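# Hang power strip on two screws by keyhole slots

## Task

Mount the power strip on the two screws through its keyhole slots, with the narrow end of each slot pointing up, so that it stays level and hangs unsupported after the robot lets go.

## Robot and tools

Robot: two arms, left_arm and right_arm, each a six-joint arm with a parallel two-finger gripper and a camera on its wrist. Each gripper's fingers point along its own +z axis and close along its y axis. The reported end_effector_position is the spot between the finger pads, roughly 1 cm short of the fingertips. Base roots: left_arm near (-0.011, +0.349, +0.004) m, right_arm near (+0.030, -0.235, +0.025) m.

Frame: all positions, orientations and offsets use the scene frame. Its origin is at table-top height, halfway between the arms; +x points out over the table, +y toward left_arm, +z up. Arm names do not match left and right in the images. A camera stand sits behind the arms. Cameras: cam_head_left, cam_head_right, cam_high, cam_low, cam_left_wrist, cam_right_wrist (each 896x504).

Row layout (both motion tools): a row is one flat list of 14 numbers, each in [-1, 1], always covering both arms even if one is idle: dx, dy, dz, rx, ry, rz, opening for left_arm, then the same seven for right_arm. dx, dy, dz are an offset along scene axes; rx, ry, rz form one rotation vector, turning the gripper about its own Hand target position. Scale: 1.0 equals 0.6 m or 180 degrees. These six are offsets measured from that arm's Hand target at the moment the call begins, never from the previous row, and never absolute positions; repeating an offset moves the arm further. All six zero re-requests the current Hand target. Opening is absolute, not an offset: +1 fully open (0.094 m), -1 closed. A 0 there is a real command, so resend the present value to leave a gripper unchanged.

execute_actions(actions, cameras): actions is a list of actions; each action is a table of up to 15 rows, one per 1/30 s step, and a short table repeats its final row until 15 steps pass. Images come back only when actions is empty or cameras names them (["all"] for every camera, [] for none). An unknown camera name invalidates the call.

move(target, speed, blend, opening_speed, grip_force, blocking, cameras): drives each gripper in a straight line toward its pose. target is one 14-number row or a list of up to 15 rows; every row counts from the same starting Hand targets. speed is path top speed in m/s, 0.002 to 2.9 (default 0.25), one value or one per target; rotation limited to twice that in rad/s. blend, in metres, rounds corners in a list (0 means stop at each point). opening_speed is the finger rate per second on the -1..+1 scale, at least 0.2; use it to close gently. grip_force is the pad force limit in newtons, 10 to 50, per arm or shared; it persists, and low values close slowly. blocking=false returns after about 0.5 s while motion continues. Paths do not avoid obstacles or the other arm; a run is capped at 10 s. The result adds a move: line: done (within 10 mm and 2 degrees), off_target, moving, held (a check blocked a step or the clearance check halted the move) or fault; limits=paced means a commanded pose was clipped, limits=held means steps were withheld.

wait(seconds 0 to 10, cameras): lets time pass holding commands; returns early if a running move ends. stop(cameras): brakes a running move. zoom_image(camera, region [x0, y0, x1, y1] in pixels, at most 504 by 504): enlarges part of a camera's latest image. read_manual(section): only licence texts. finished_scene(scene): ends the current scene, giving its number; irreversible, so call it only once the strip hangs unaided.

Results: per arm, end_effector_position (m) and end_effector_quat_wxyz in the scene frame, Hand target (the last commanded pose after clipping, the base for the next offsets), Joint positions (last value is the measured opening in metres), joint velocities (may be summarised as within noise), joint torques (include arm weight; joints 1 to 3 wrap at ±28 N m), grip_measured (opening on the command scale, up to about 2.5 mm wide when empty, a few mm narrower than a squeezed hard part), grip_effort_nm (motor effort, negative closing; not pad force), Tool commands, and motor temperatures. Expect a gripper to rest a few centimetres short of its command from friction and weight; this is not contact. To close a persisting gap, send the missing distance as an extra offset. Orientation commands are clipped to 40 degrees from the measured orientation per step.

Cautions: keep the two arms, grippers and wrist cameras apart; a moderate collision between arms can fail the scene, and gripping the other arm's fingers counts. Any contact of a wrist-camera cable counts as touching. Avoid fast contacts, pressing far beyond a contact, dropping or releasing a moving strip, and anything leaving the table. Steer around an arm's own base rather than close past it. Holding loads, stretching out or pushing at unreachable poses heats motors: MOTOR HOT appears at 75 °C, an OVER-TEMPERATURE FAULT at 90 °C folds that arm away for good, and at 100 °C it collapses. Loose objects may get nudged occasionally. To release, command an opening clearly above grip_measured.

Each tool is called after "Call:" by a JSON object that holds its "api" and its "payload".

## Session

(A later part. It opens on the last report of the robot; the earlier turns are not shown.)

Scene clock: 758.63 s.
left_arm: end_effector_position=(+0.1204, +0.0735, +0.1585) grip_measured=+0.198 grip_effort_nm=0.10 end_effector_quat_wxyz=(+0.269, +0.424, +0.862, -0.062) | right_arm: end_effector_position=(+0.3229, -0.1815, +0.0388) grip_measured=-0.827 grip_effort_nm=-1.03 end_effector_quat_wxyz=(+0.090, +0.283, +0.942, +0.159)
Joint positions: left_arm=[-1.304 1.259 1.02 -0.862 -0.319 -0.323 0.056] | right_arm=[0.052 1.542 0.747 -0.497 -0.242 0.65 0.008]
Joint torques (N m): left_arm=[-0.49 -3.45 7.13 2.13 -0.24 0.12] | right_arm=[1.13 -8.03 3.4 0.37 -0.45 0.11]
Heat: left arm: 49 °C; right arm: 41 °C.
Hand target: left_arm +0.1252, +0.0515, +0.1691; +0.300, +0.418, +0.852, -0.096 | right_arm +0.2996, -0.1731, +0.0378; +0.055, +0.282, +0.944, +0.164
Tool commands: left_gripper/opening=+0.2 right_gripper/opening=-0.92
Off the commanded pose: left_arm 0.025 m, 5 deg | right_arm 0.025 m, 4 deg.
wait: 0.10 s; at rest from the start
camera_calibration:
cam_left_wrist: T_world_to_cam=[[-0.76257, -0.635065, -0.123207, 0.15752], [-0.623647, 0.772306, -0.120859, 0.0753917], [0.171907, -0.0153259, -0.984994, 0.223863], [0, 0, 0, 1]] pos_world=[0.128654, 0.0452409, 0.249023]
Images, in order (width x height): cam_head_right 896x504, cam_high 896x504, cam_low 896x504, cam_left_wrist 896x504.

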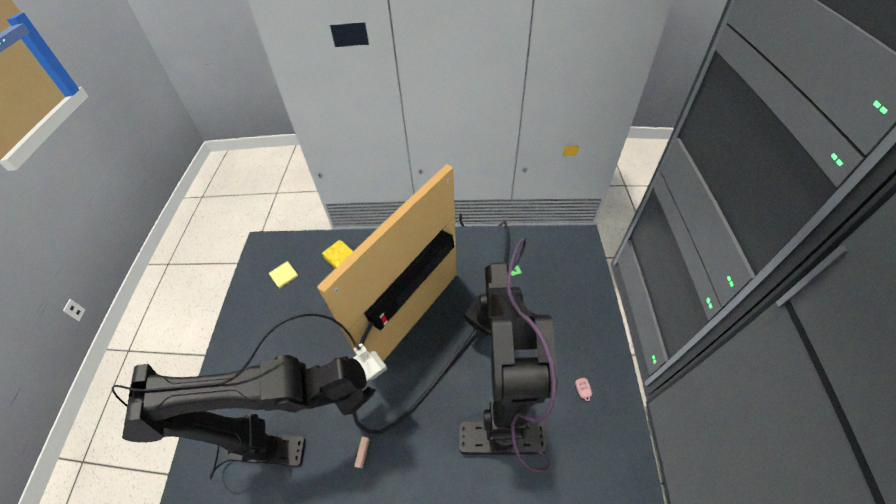

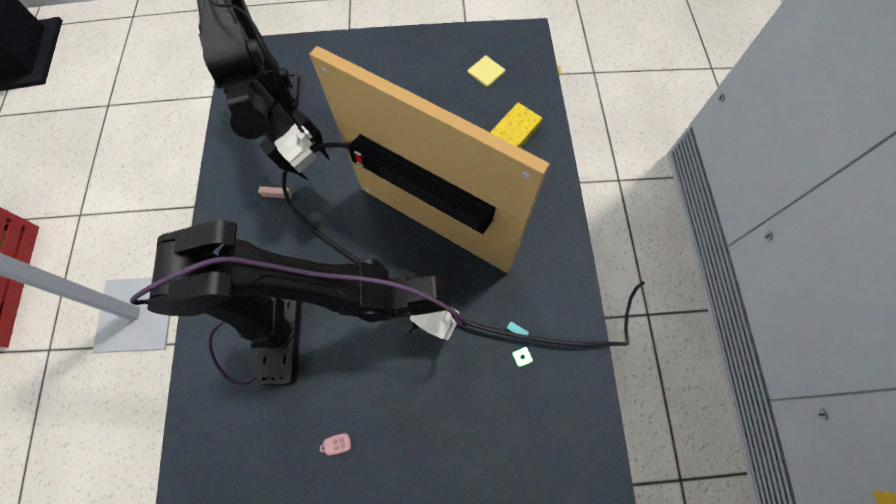

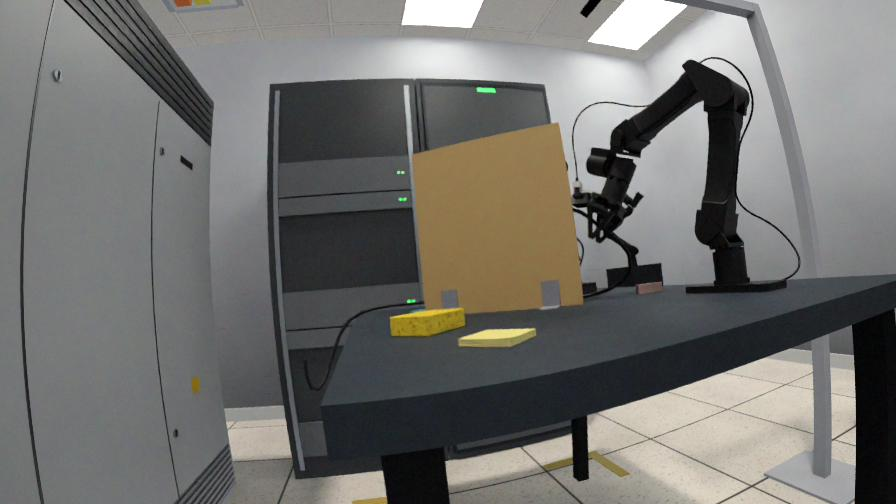

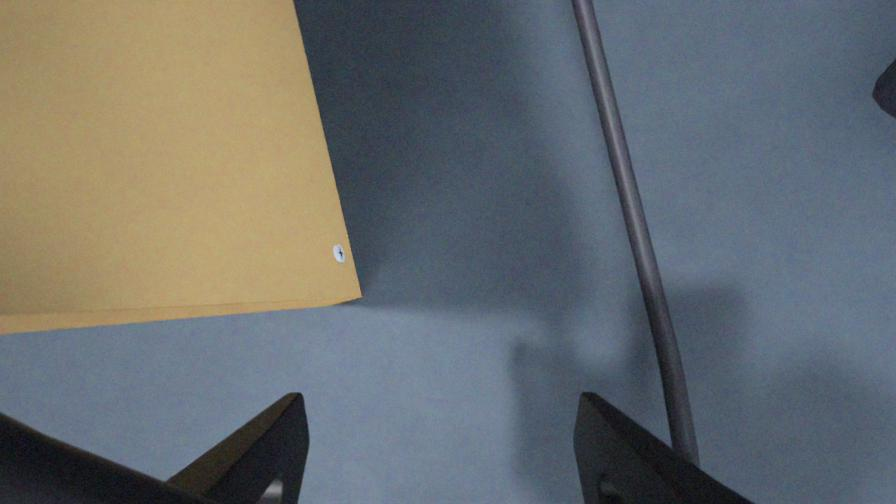

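Call:
{"api": "move", "payload": {"target": [[0, 0, 0, 0, 0, 0, 0.6, 0, 0, 0, 0, 0, 0, -0.92], [-0.0963, 0.1093, 0.1823, 0, 0, 0, 0.6, 0, 0, 0, 0, 0, 0, -0.92]], "speed": 0.1, "opening_speed": 1.0, "cameras": ["cam_high", "cam_head_right", "cam_head_left", "cam_low"]}}

Call:
{"api": "zoom_image", "payload": {"camera": "cam_high", "region": [240, 90, 540, 330]}}

Call:
{"api": "zoom_image", "payload": {"camera": "cam_low", "region": [540, 160, 700, 310]}}

Call:
{"api": "zoom_image", "payload": {"camera": "cam_high", "region": [450, 175, 510, 235]}}

Scene clock: 763.50 s.
left_arm: end_effector_position=(+0.0661, +0.1176, +0.2636) grip_measured=+0.598 grip_effort_nm=0.09 end_effector_quat_wxyz=(+0.285, +0.428, +0.854, -0.081) | right_arm: end_effector_position=(+0.3227, -0.1799, +0.0391) grip_measured=-0.827 grip_effort_nm=-1.03 end_effector_quat_wxyz=(+0.089, +0.282, +0.941, +0.162)
Joint positions: left_arm=[-1.553 1.135 1.364 -1.364 -0.427 -0.537 0.075] | right_arm=[0.054 1.542 0.747 -0.497 -0.248 0.652 0.008]
Joint torques (N m): left_arm=[-0.68 -2.91 9.17 0.95 -0.53 -0.09] | right_arm=[1.06 -8.12 3.55 0.37 -0.35 0.03]
Heat: left arm: 48 °C; right arm: 40 °C.
Hand target: left_arm +0.0674, +0.1171, +0.2785; +0.300, +0.418, +0.852, -0.096 | right_arm +0.2996, -0.1732, +0.0378; +0.055, +0.282, +0.944, +0.164
Off the commanded pose: left_arm 0.015 m, 3 deg | right_arm 0.024 m, 4 deg.
move: off_target (left_arm, right_arm)
Images, in order (width x height): cam_head_left 896x504, cam_head_right 896x504, cam_high 896x504, cam_low 896x504.

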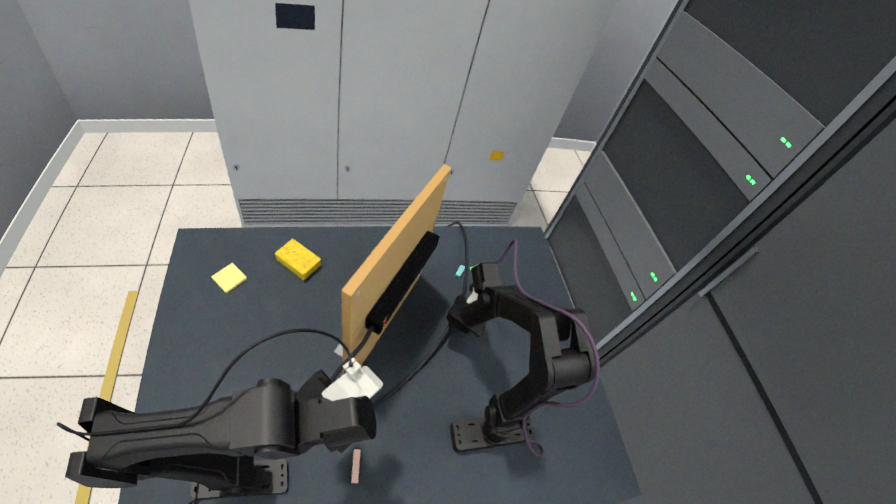

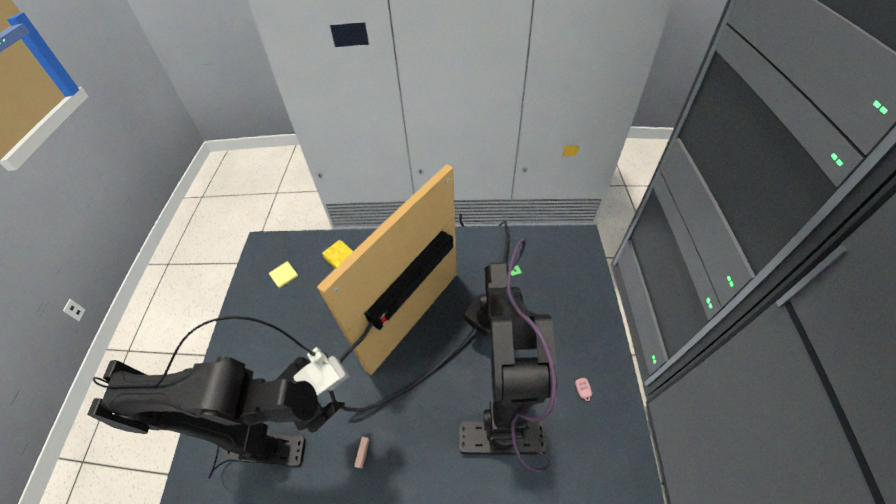

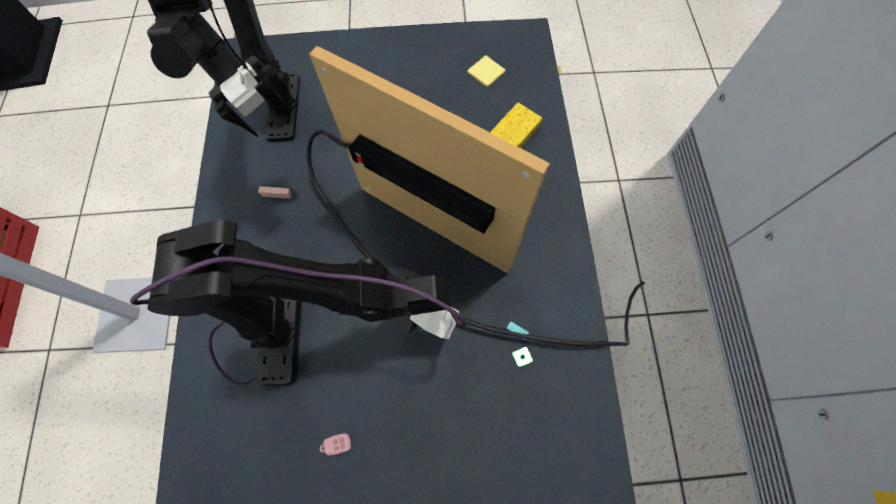

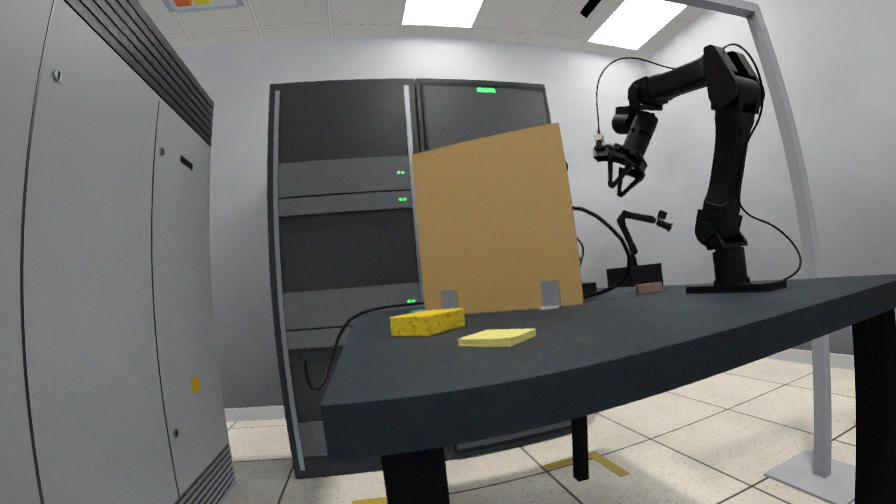

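Scaled by 1.680 from the camera's 896x504 image, which has a finer 1280x720 frame.

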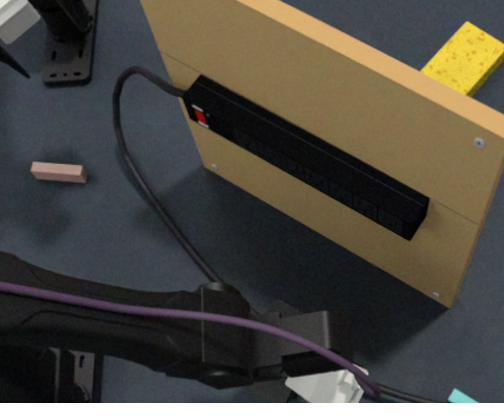

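Scaled by 3.150 from the camera's 896x504 image, which has a finer 1280x720 frame.

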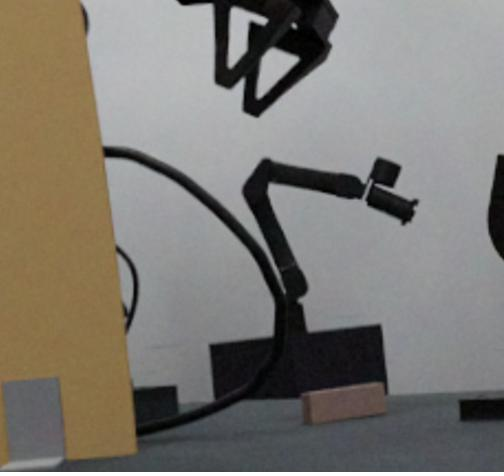

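Scaled by 8.400 from the camera's 896x504 image, which has a finer 1280x720 frame.

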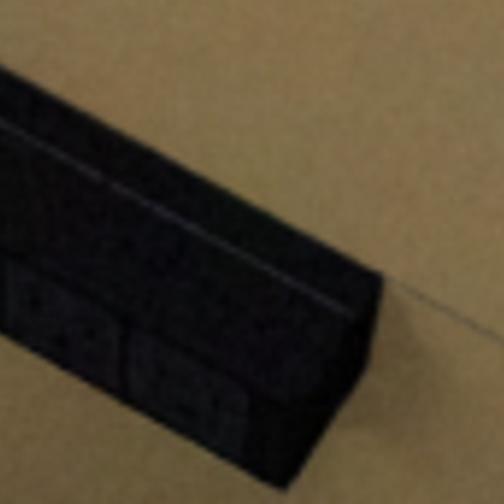

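Call:
{"api": "move", "payload": {"target": [[0, 0, 0, 0, 0, 0, 0.6, 0, 0, -0.05, 0, 0, 0, -0.92]], "speed": 0.06, "cameras": ["cam_right_wrist", "cam_high"]}}

Scene clock: 765.83 s.
left_arm: end_effector_position=(+0.0661, +0.1177, +0.2635) grip_measured=+0.598 grip_effort_nm=0.09 end_effector_quat_wxyz=(+0.285, +0.428, +0.854, -0.080) | right_arm: end_effector_position=(+0.3185, -0.1788, +0.0184) grip_measured=-0.827 grip_effort_nm=-1.03 end_effector_quat_wxyz=(+0.091, +0.281, +0.941, +0.166)
Joint positions: left_arm=[-1.553 1.135 1.364 -1.364 -0.427 -0.537 0.075] | right_arm=[0.054 1.576 0.677 -0.385 -0.255 0.653 0.008]
Joint torques (N m): left_arm=[-0.69 -2.89 9.18 0.99 -0.5 -0.09] | right_arm=[0.9 -4.38 3.36 0.65 -0.31 0.09]
Heat: left arm: 48 °C; right arm: 40 °C.
Hand target: left_arm +0.0675, +0.1171, +0.2785; +0.300, +0.418, +0.852, -0.096 | right_arm +0.2997, -0.1732, +0.0079; +0.055, +0.282, +0.944, +0.164
Off the commanded pose: left_arm 0.015 m, 3 deg | right_arm 0.022 m, 4 deg.
move: off_target (left_arm, right_arm)
camera_calibration:
cam_right_wrist: T_world_to_cam=[[-0.479022, -0.788666, -0.385414, 0.0235459], [-0.873061, 0.38248, 0.302446, 0.377004], [-0.0911153, 0.481368, -0.87177, 0.221128], [0, 0, 0, 1]] pos_world=[0.360574, -0.23207, 0.0878241]
Images, in order (width x height): cam_high 896x504, cam_right_wrist 896x504.

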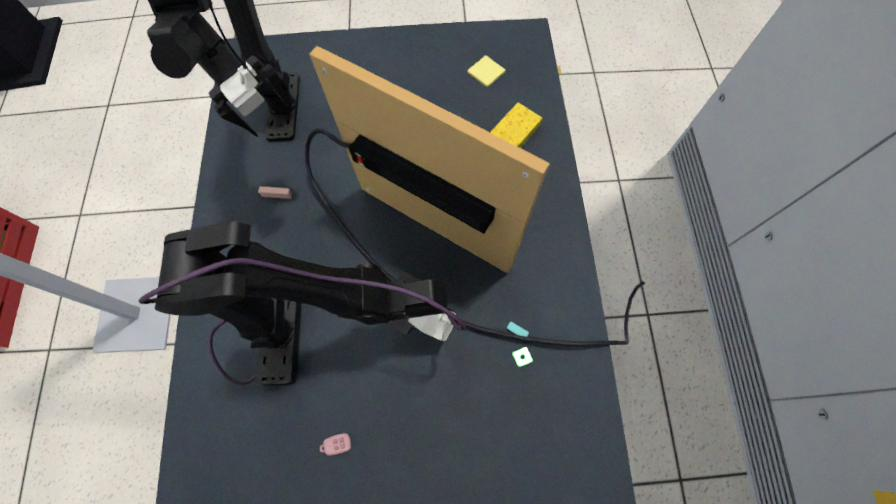

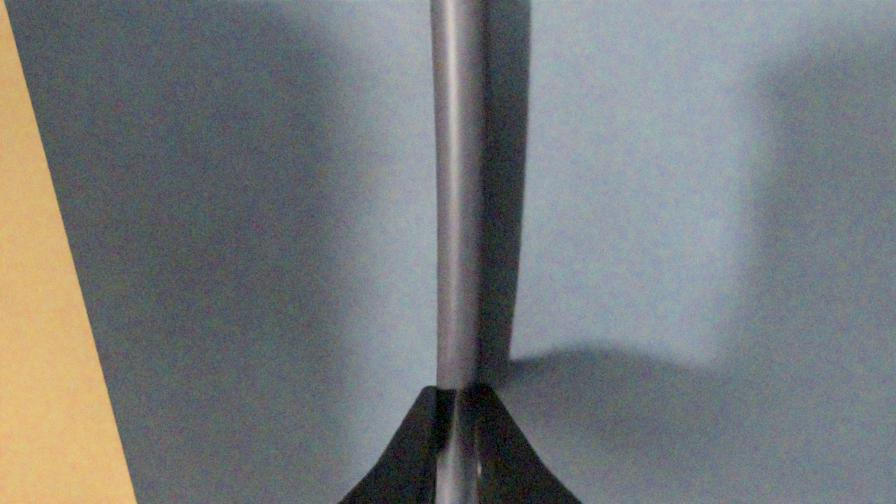

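Call:
{"api": "move", "payload": {"target": [[0, 0, 0, 0, 0, 0, 0.6, 0.0313, -0.0093, 0.0118, 0, 0, 0, -0.92], [0, 0, 0, 0, 0, 0, 0.6, 0.0313, -0.0093, 0.0118, 0, 0, 0, -0.3]], "speed": 0.06, "opening_speed": 0.4, "cameras": ["cam_right_wrist", "cam_high", "cam_head_right", "cam_head_left"]}}

Call:
{"api": "zoom_image", "payload": {"camera": "cam_high", "region": [240, 90, 540, 330]}}

Call:
{"api": "zoom_image", "payload": {"camera": "cam_high", "region": [450, 175, 510, 235]}}

Scene clock: 769.60 s.
left_arm: end_effector_position=(+0.0661, +0.1177, +0.2635) grip_measured=+0.598 grip_effort_nm=0.09 end_effector_quat_wxyz=(+0.285, +0.428, +0.854, -0.080) | right_arm: end_effector_position=(+0.3186, -0.1776, +0.0166) grip_measured=-0.302 grip_effort_nm=0.10 end_effector_quat_wxyz=(+0.062, +0.283, +0.942, +0.168)
Joint positions: left_arm=[-1.553 1.135 1.364 -1.364 -0.427 -0.537 0.075] | right_arm=[0.044 1.624 0.73 -0.447 -0.28 0.639 0.033]
Joint torques (N m): left_arm=[-0.7 -2.91 9.18 0.99 -0.5 -0.09] | right_arm=[-0.44 -4.75 6.02 0.77 -0.16 -0.04]
Heat: left arm: 47 °C; right arm: 40 °C.
Hand target: left_arm +0.0675, +0.1171, +0.2785; +0.300, +0.418, +0.852, -0.096 | right_arm +0.3184, -0.1788, +0.0149; +0.055, +0.282, +0.944, +0.164
Off the commanded pose: left_arm 0.015 m, 3 deg | right_arm 0.002 m, 1 deg.
move: off_target (left_arm); target 2's new opening was sent with right_arm's hand 0.008 m and 3 deg from that target
camera_calibration:
cam_right_wrist: T_world_to_cam=[[-0.49327, -0.785351, -0.374044, 0.028814], [-0.858205, 0.369162, 0.356656, 0.369196], [-0.142017, 0.496934, -0.856089, 0.237733], [0, 0, 0, 1]] pos_world=[0.364821, -0.231801, 0.082622]
Images, in order (width x height): cam_head_left 896x504, cam_head_right 896x504, cam_high 896x504, cam_right_wrist 896x504.

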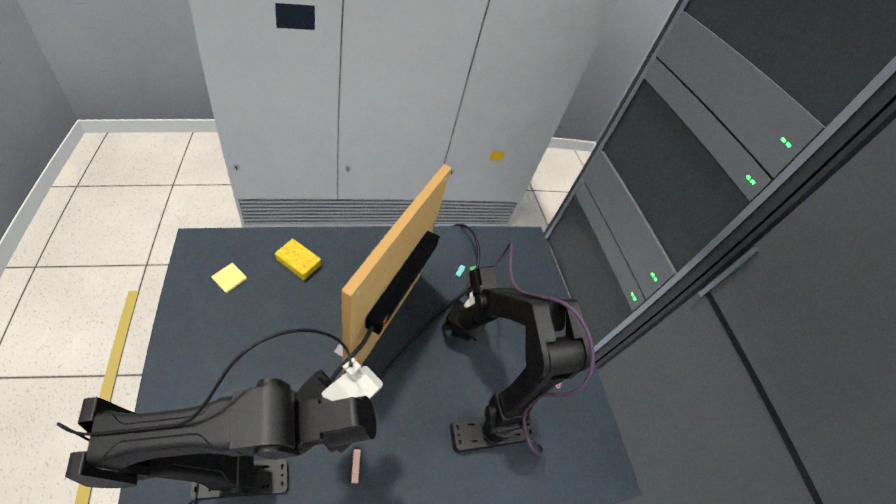

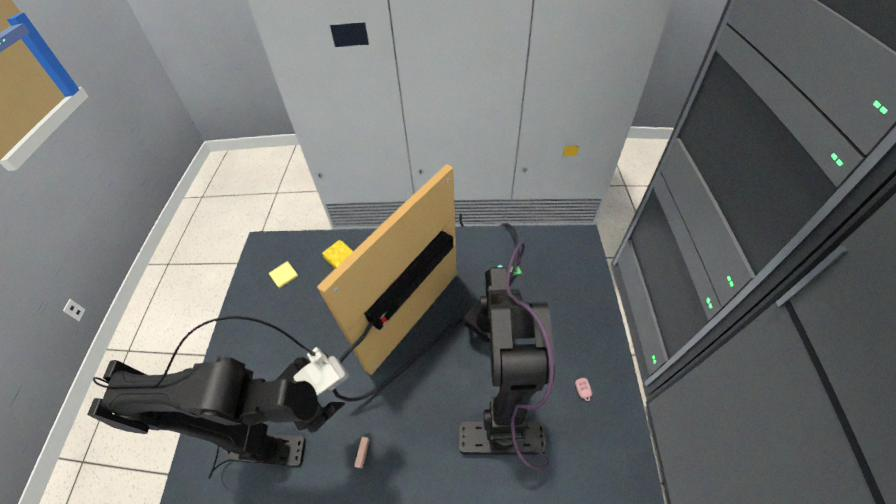

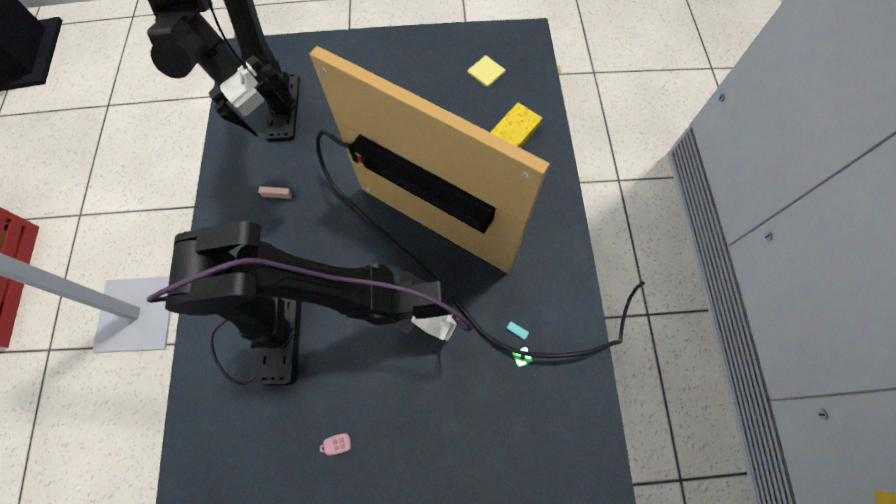

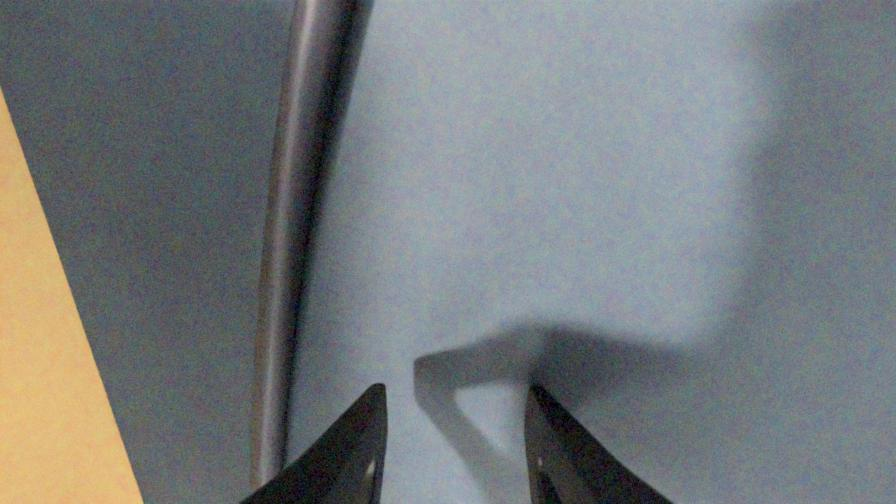

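Scaled by 1.680 from the camera's 896x504 image, which has a finer 1280x720 frame.

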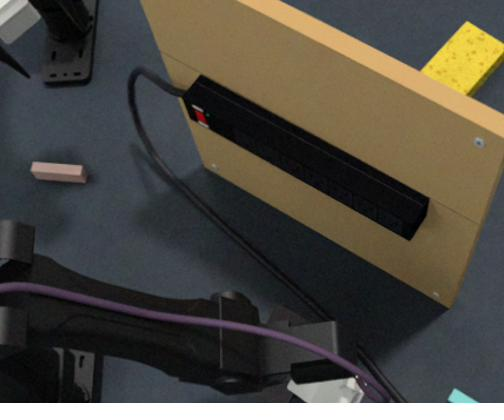

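Scaled by 8.400 from the camera's 896x504 image, which has a finer 1280x720 frame.

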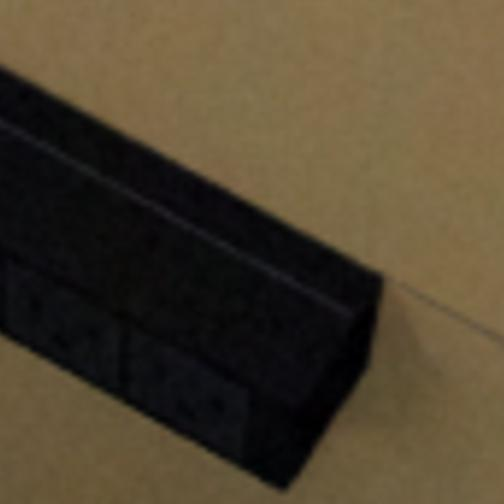

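Call:
{"api": "move", "payload": {"target": [[0, 0, 0, 0, 0, 0, 0.6, -0.04, -0.06, 0.2, 0, 0, 0, -0.3]], "speed": 0.12, "cameras": ["cam_high", "cam_head_right", "cam_head_left"]}}

Call:
{"api": "zoom_image", "payload": {"camera": "cam_high", "region": [240, 90, 540, 330]}}

Call:
{"api": "zoom_image", "payload": {"camera": "cam_high", "region": [450, 175, 510, 235]}}

Call:
{"api": "zoom_image", "payload": {"camera": "cam_high", "region": [330, 115, 400, 165]}}

Call:
{"api": "zoom_image", "payload": {"camera": "cam_head_right", "region": [415, 210, 475, 260]}}

Scene clock: 772.97 s.
left_arm: end_effector_position=(+0.0661, +0.1177, +0.2635) grip_measured=+0.598 grip_effort_nm=0.09 end_effector_quat_wxyz=(+0.285, +0.428, +0.854, -0.080) | right_arm: end_effector_position=(+0.2900, -0.2148, +0.1224) grip_measured=-0.302 grip_effort_nm=0.08 end_effector_quat_wxyz=(+0.039, +0.287, +0.944, +0.157)
Joint positions: left_arm=[-1.553 1.135 1.364 -1.364 -0.427 -0.537 0.075] | right_arm=[-0.108 1.396 0.994 -1.036 -0.296 0.481 0.033]
Joint torques (N m): left_arm=[-0.7 -2.91 9.18 0.99 -0.5 -0.09] | right_arm=[-0.46 -6.52 7.82 0.63 -0.3 0.01]
Heat: left arm: 46 °C; right arm: 40 °C.
Hand target: left_arm +0.0675, +0.1171, +0.2785; +0.300, +0.418, +0.852, -0.096 | right_arm +0.2944, -0.2147, +0.1349; +0.055, +0.282, +0.944, +0.164
Off the commanded pose: left_arm 0.015 m, 3 deg | right_arm 0.013 m, 2 deg.
move: off_target (left_arm, right_arm)
Images, in order (width x height): cam_head_left 896x504, cam_head_right 896x504, cam_high 896x504.

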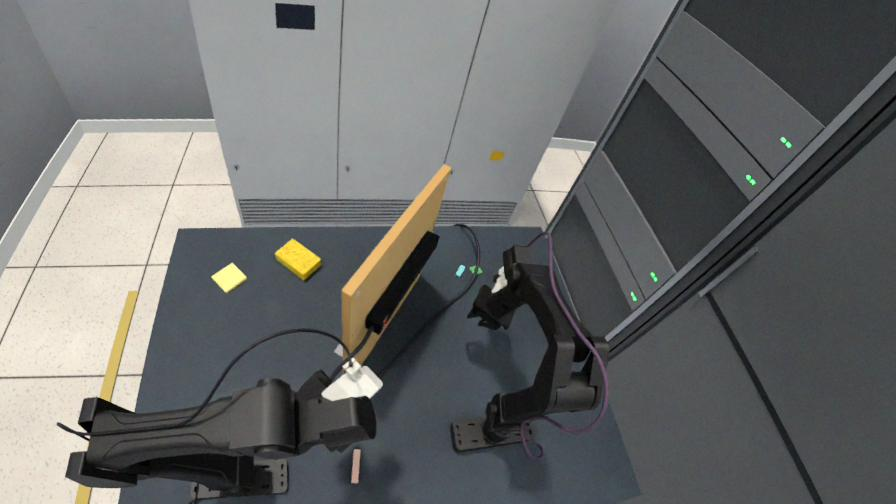

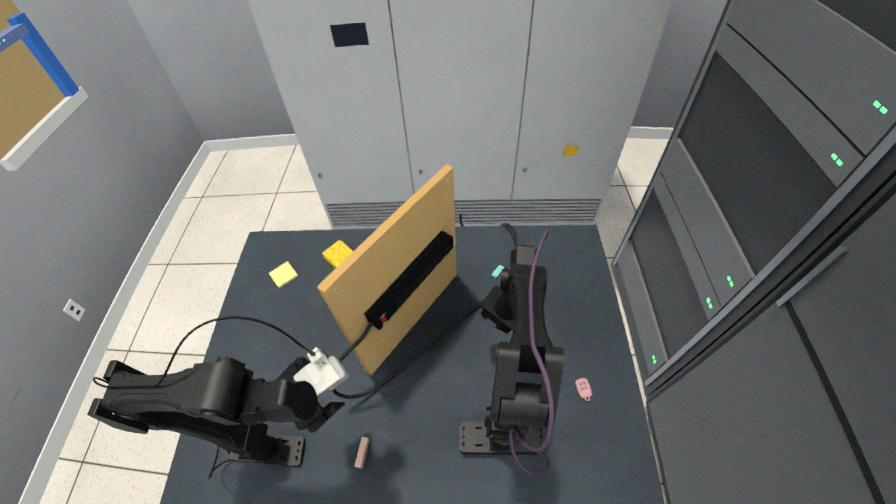

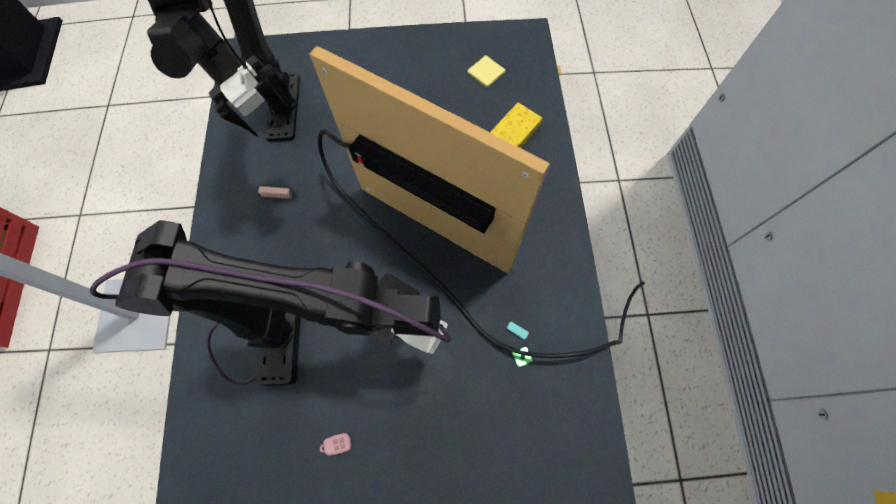

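Scaled by 1.680 from the camera's 896x504 image, which has a finer 1280x720 frame.

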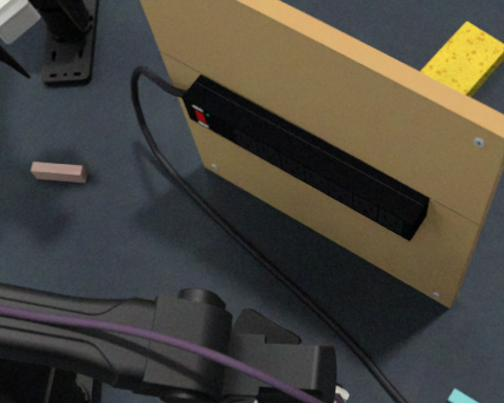

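Scaled by 8.400 from the camera's 896x504 image, which has a finer 1280x720 frame.

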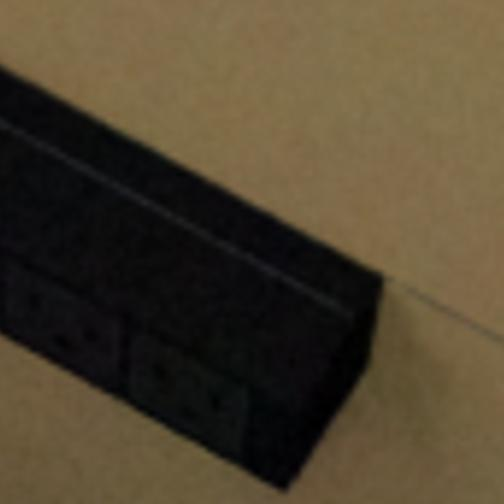

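Scaled by 7.200 from the camera's 896x504 image, which has a finer 1280x720 frame.

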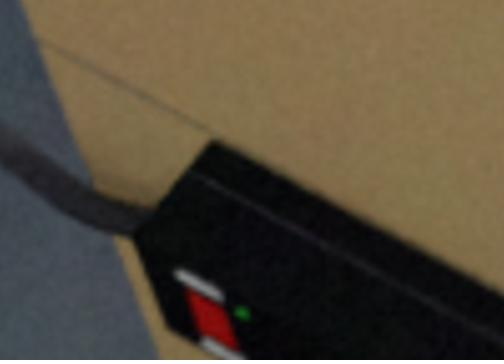

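Scaled by 8.400 from the camera's 896x504 image, which has a finer 1280x720 frame.

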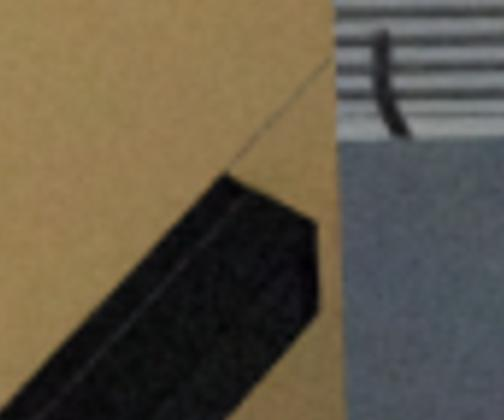

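Call:
{"api": "wait", "payload": {"seconds": 3, "cameras": ["cam_high", "cam_head_right", "cam_head_left"]}}

Call:
{"api": "zoom_image", "payload": {"camera": "cam_high", "region": [240, 90, 540, 330]}}

Call:
{"api": "zoom_image", "payload": {"camera": "cam_high", "region": [450, 175, 510, 235]}}

Call:
{"api": "zoom_image", "payload": {"camera": "cam_head_left", "region": [320, 220, 480, 380]}}

Scene clock: 776.60 s.
left_arm: end_effector_position=(+0.0661, +0.1177, +0.2635) grip_measured=+0.598 grip_effort_nm=0.09 end_effector_quat_wxyz=(+0.285, +0.428, +0.854, -0.080) | right_arm: end_effector_position=(+0.2899, -0.2147, +0.1223) grip_measured=-0.302 grip_effort_nm=0.08 end_effector_quat_wxyz=(+0.039, +0.286, +0.944, +0.156)
Joint positions: left_arm=[-1.553 1.135 1.364 -1.364 -0.427 -0.537 0.075] | right_arm=[-0.108 1.396 0.994 -1.036 -0.296 0.48 0.033]
Joint torques (N m): left_arm=[-0.69 -2.89 9.18 0.99 -0.5 -0.09] | right_arm=[-0.39 -6.48 7.84 0.67 -0.32 -0.06]
Heat: left arm: 47 °C; right arm: 40 °C.
Hand target: left_arm +0.0675, +0.1171, +0.2785; +0.300, +0.418, +0.852, -0.096 | right_arm +0.2944, -0.2147, +0.1349; +0.055, +0.282, +0.944, +0.164
Tool commands: left_gripper/opening=+0.6 right_gripper/opening=-0.3
Off the commanded pose: left_arm 0.015 m, 3 deg | right_arm 0.013 m, 2 deg.
wait: 3.00 s; at rest from the start
Images, in order (width x height): cam_head_left 896x504, cam_head_right 896x504, cam_high 896x504.

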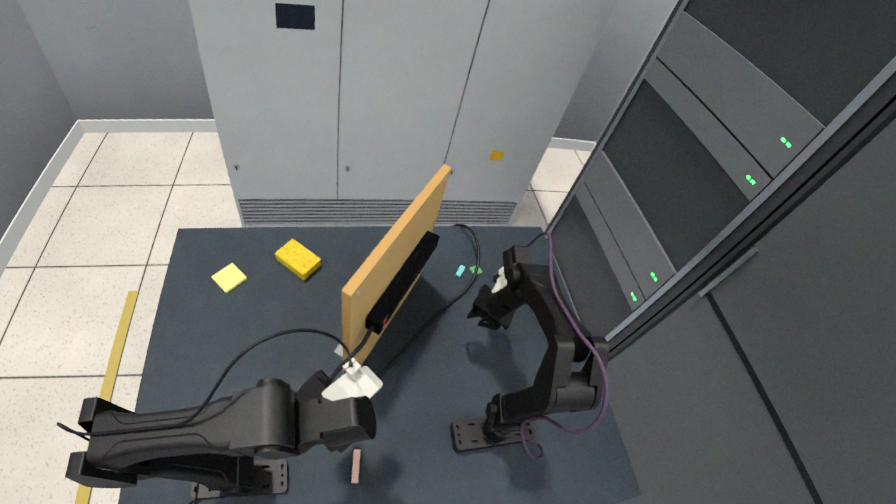

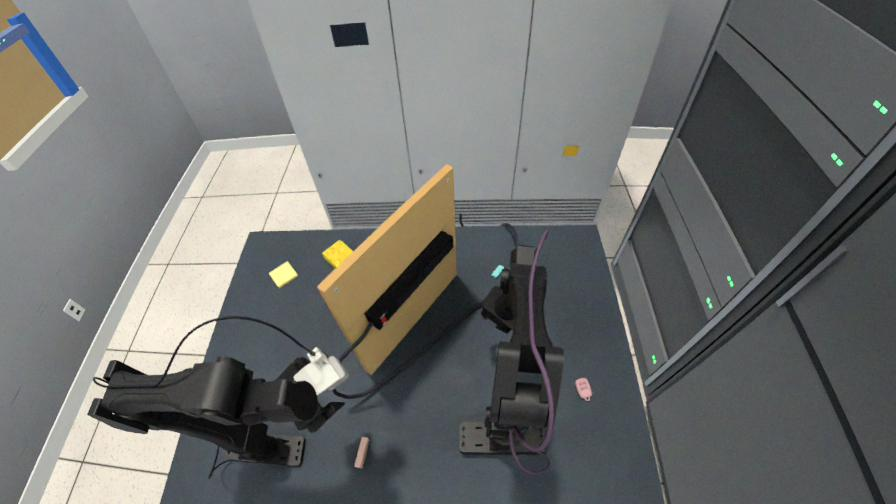

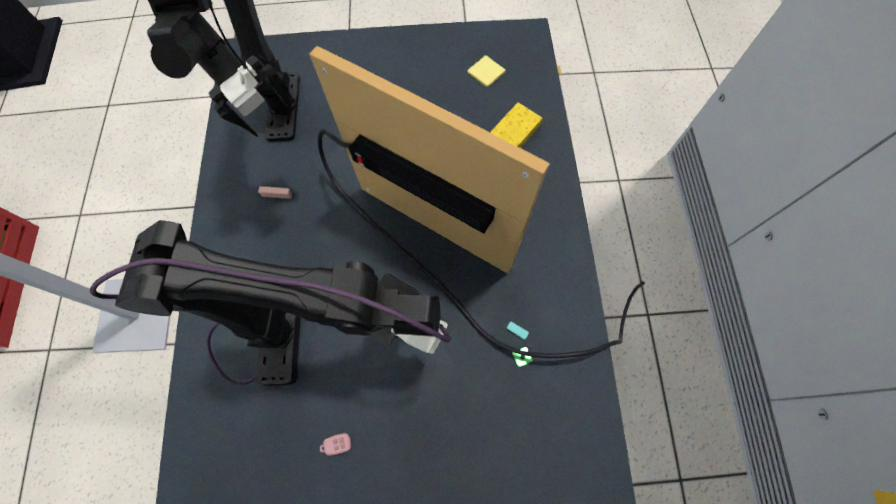

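Scaled by 1.680 from the camera's 896x504 image, which has a finer 1280x720 frame.

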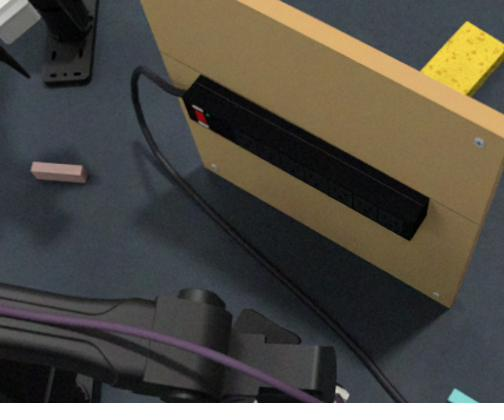

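Scaled by 8.400 from the camera's 896x504 image, which has a finer 1280x720 frame.

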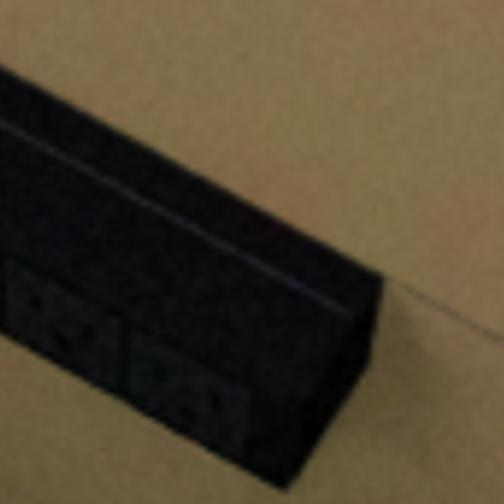

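Scaled by 3.150 from the camera's 896x504 image, which has a finer 1280x720 frame.

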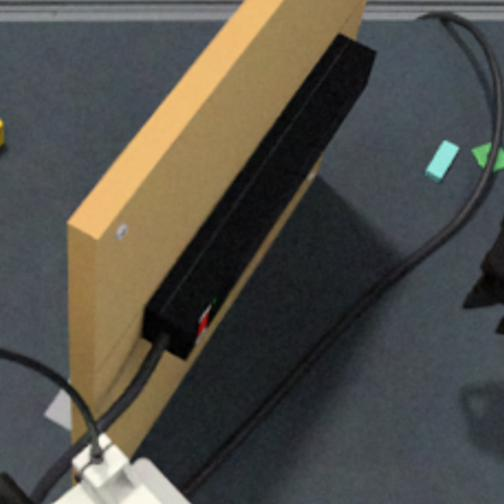

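Call:
{"api": "finished_scene", "payload": {"scene": 2}}

The scene is finished: the task was done.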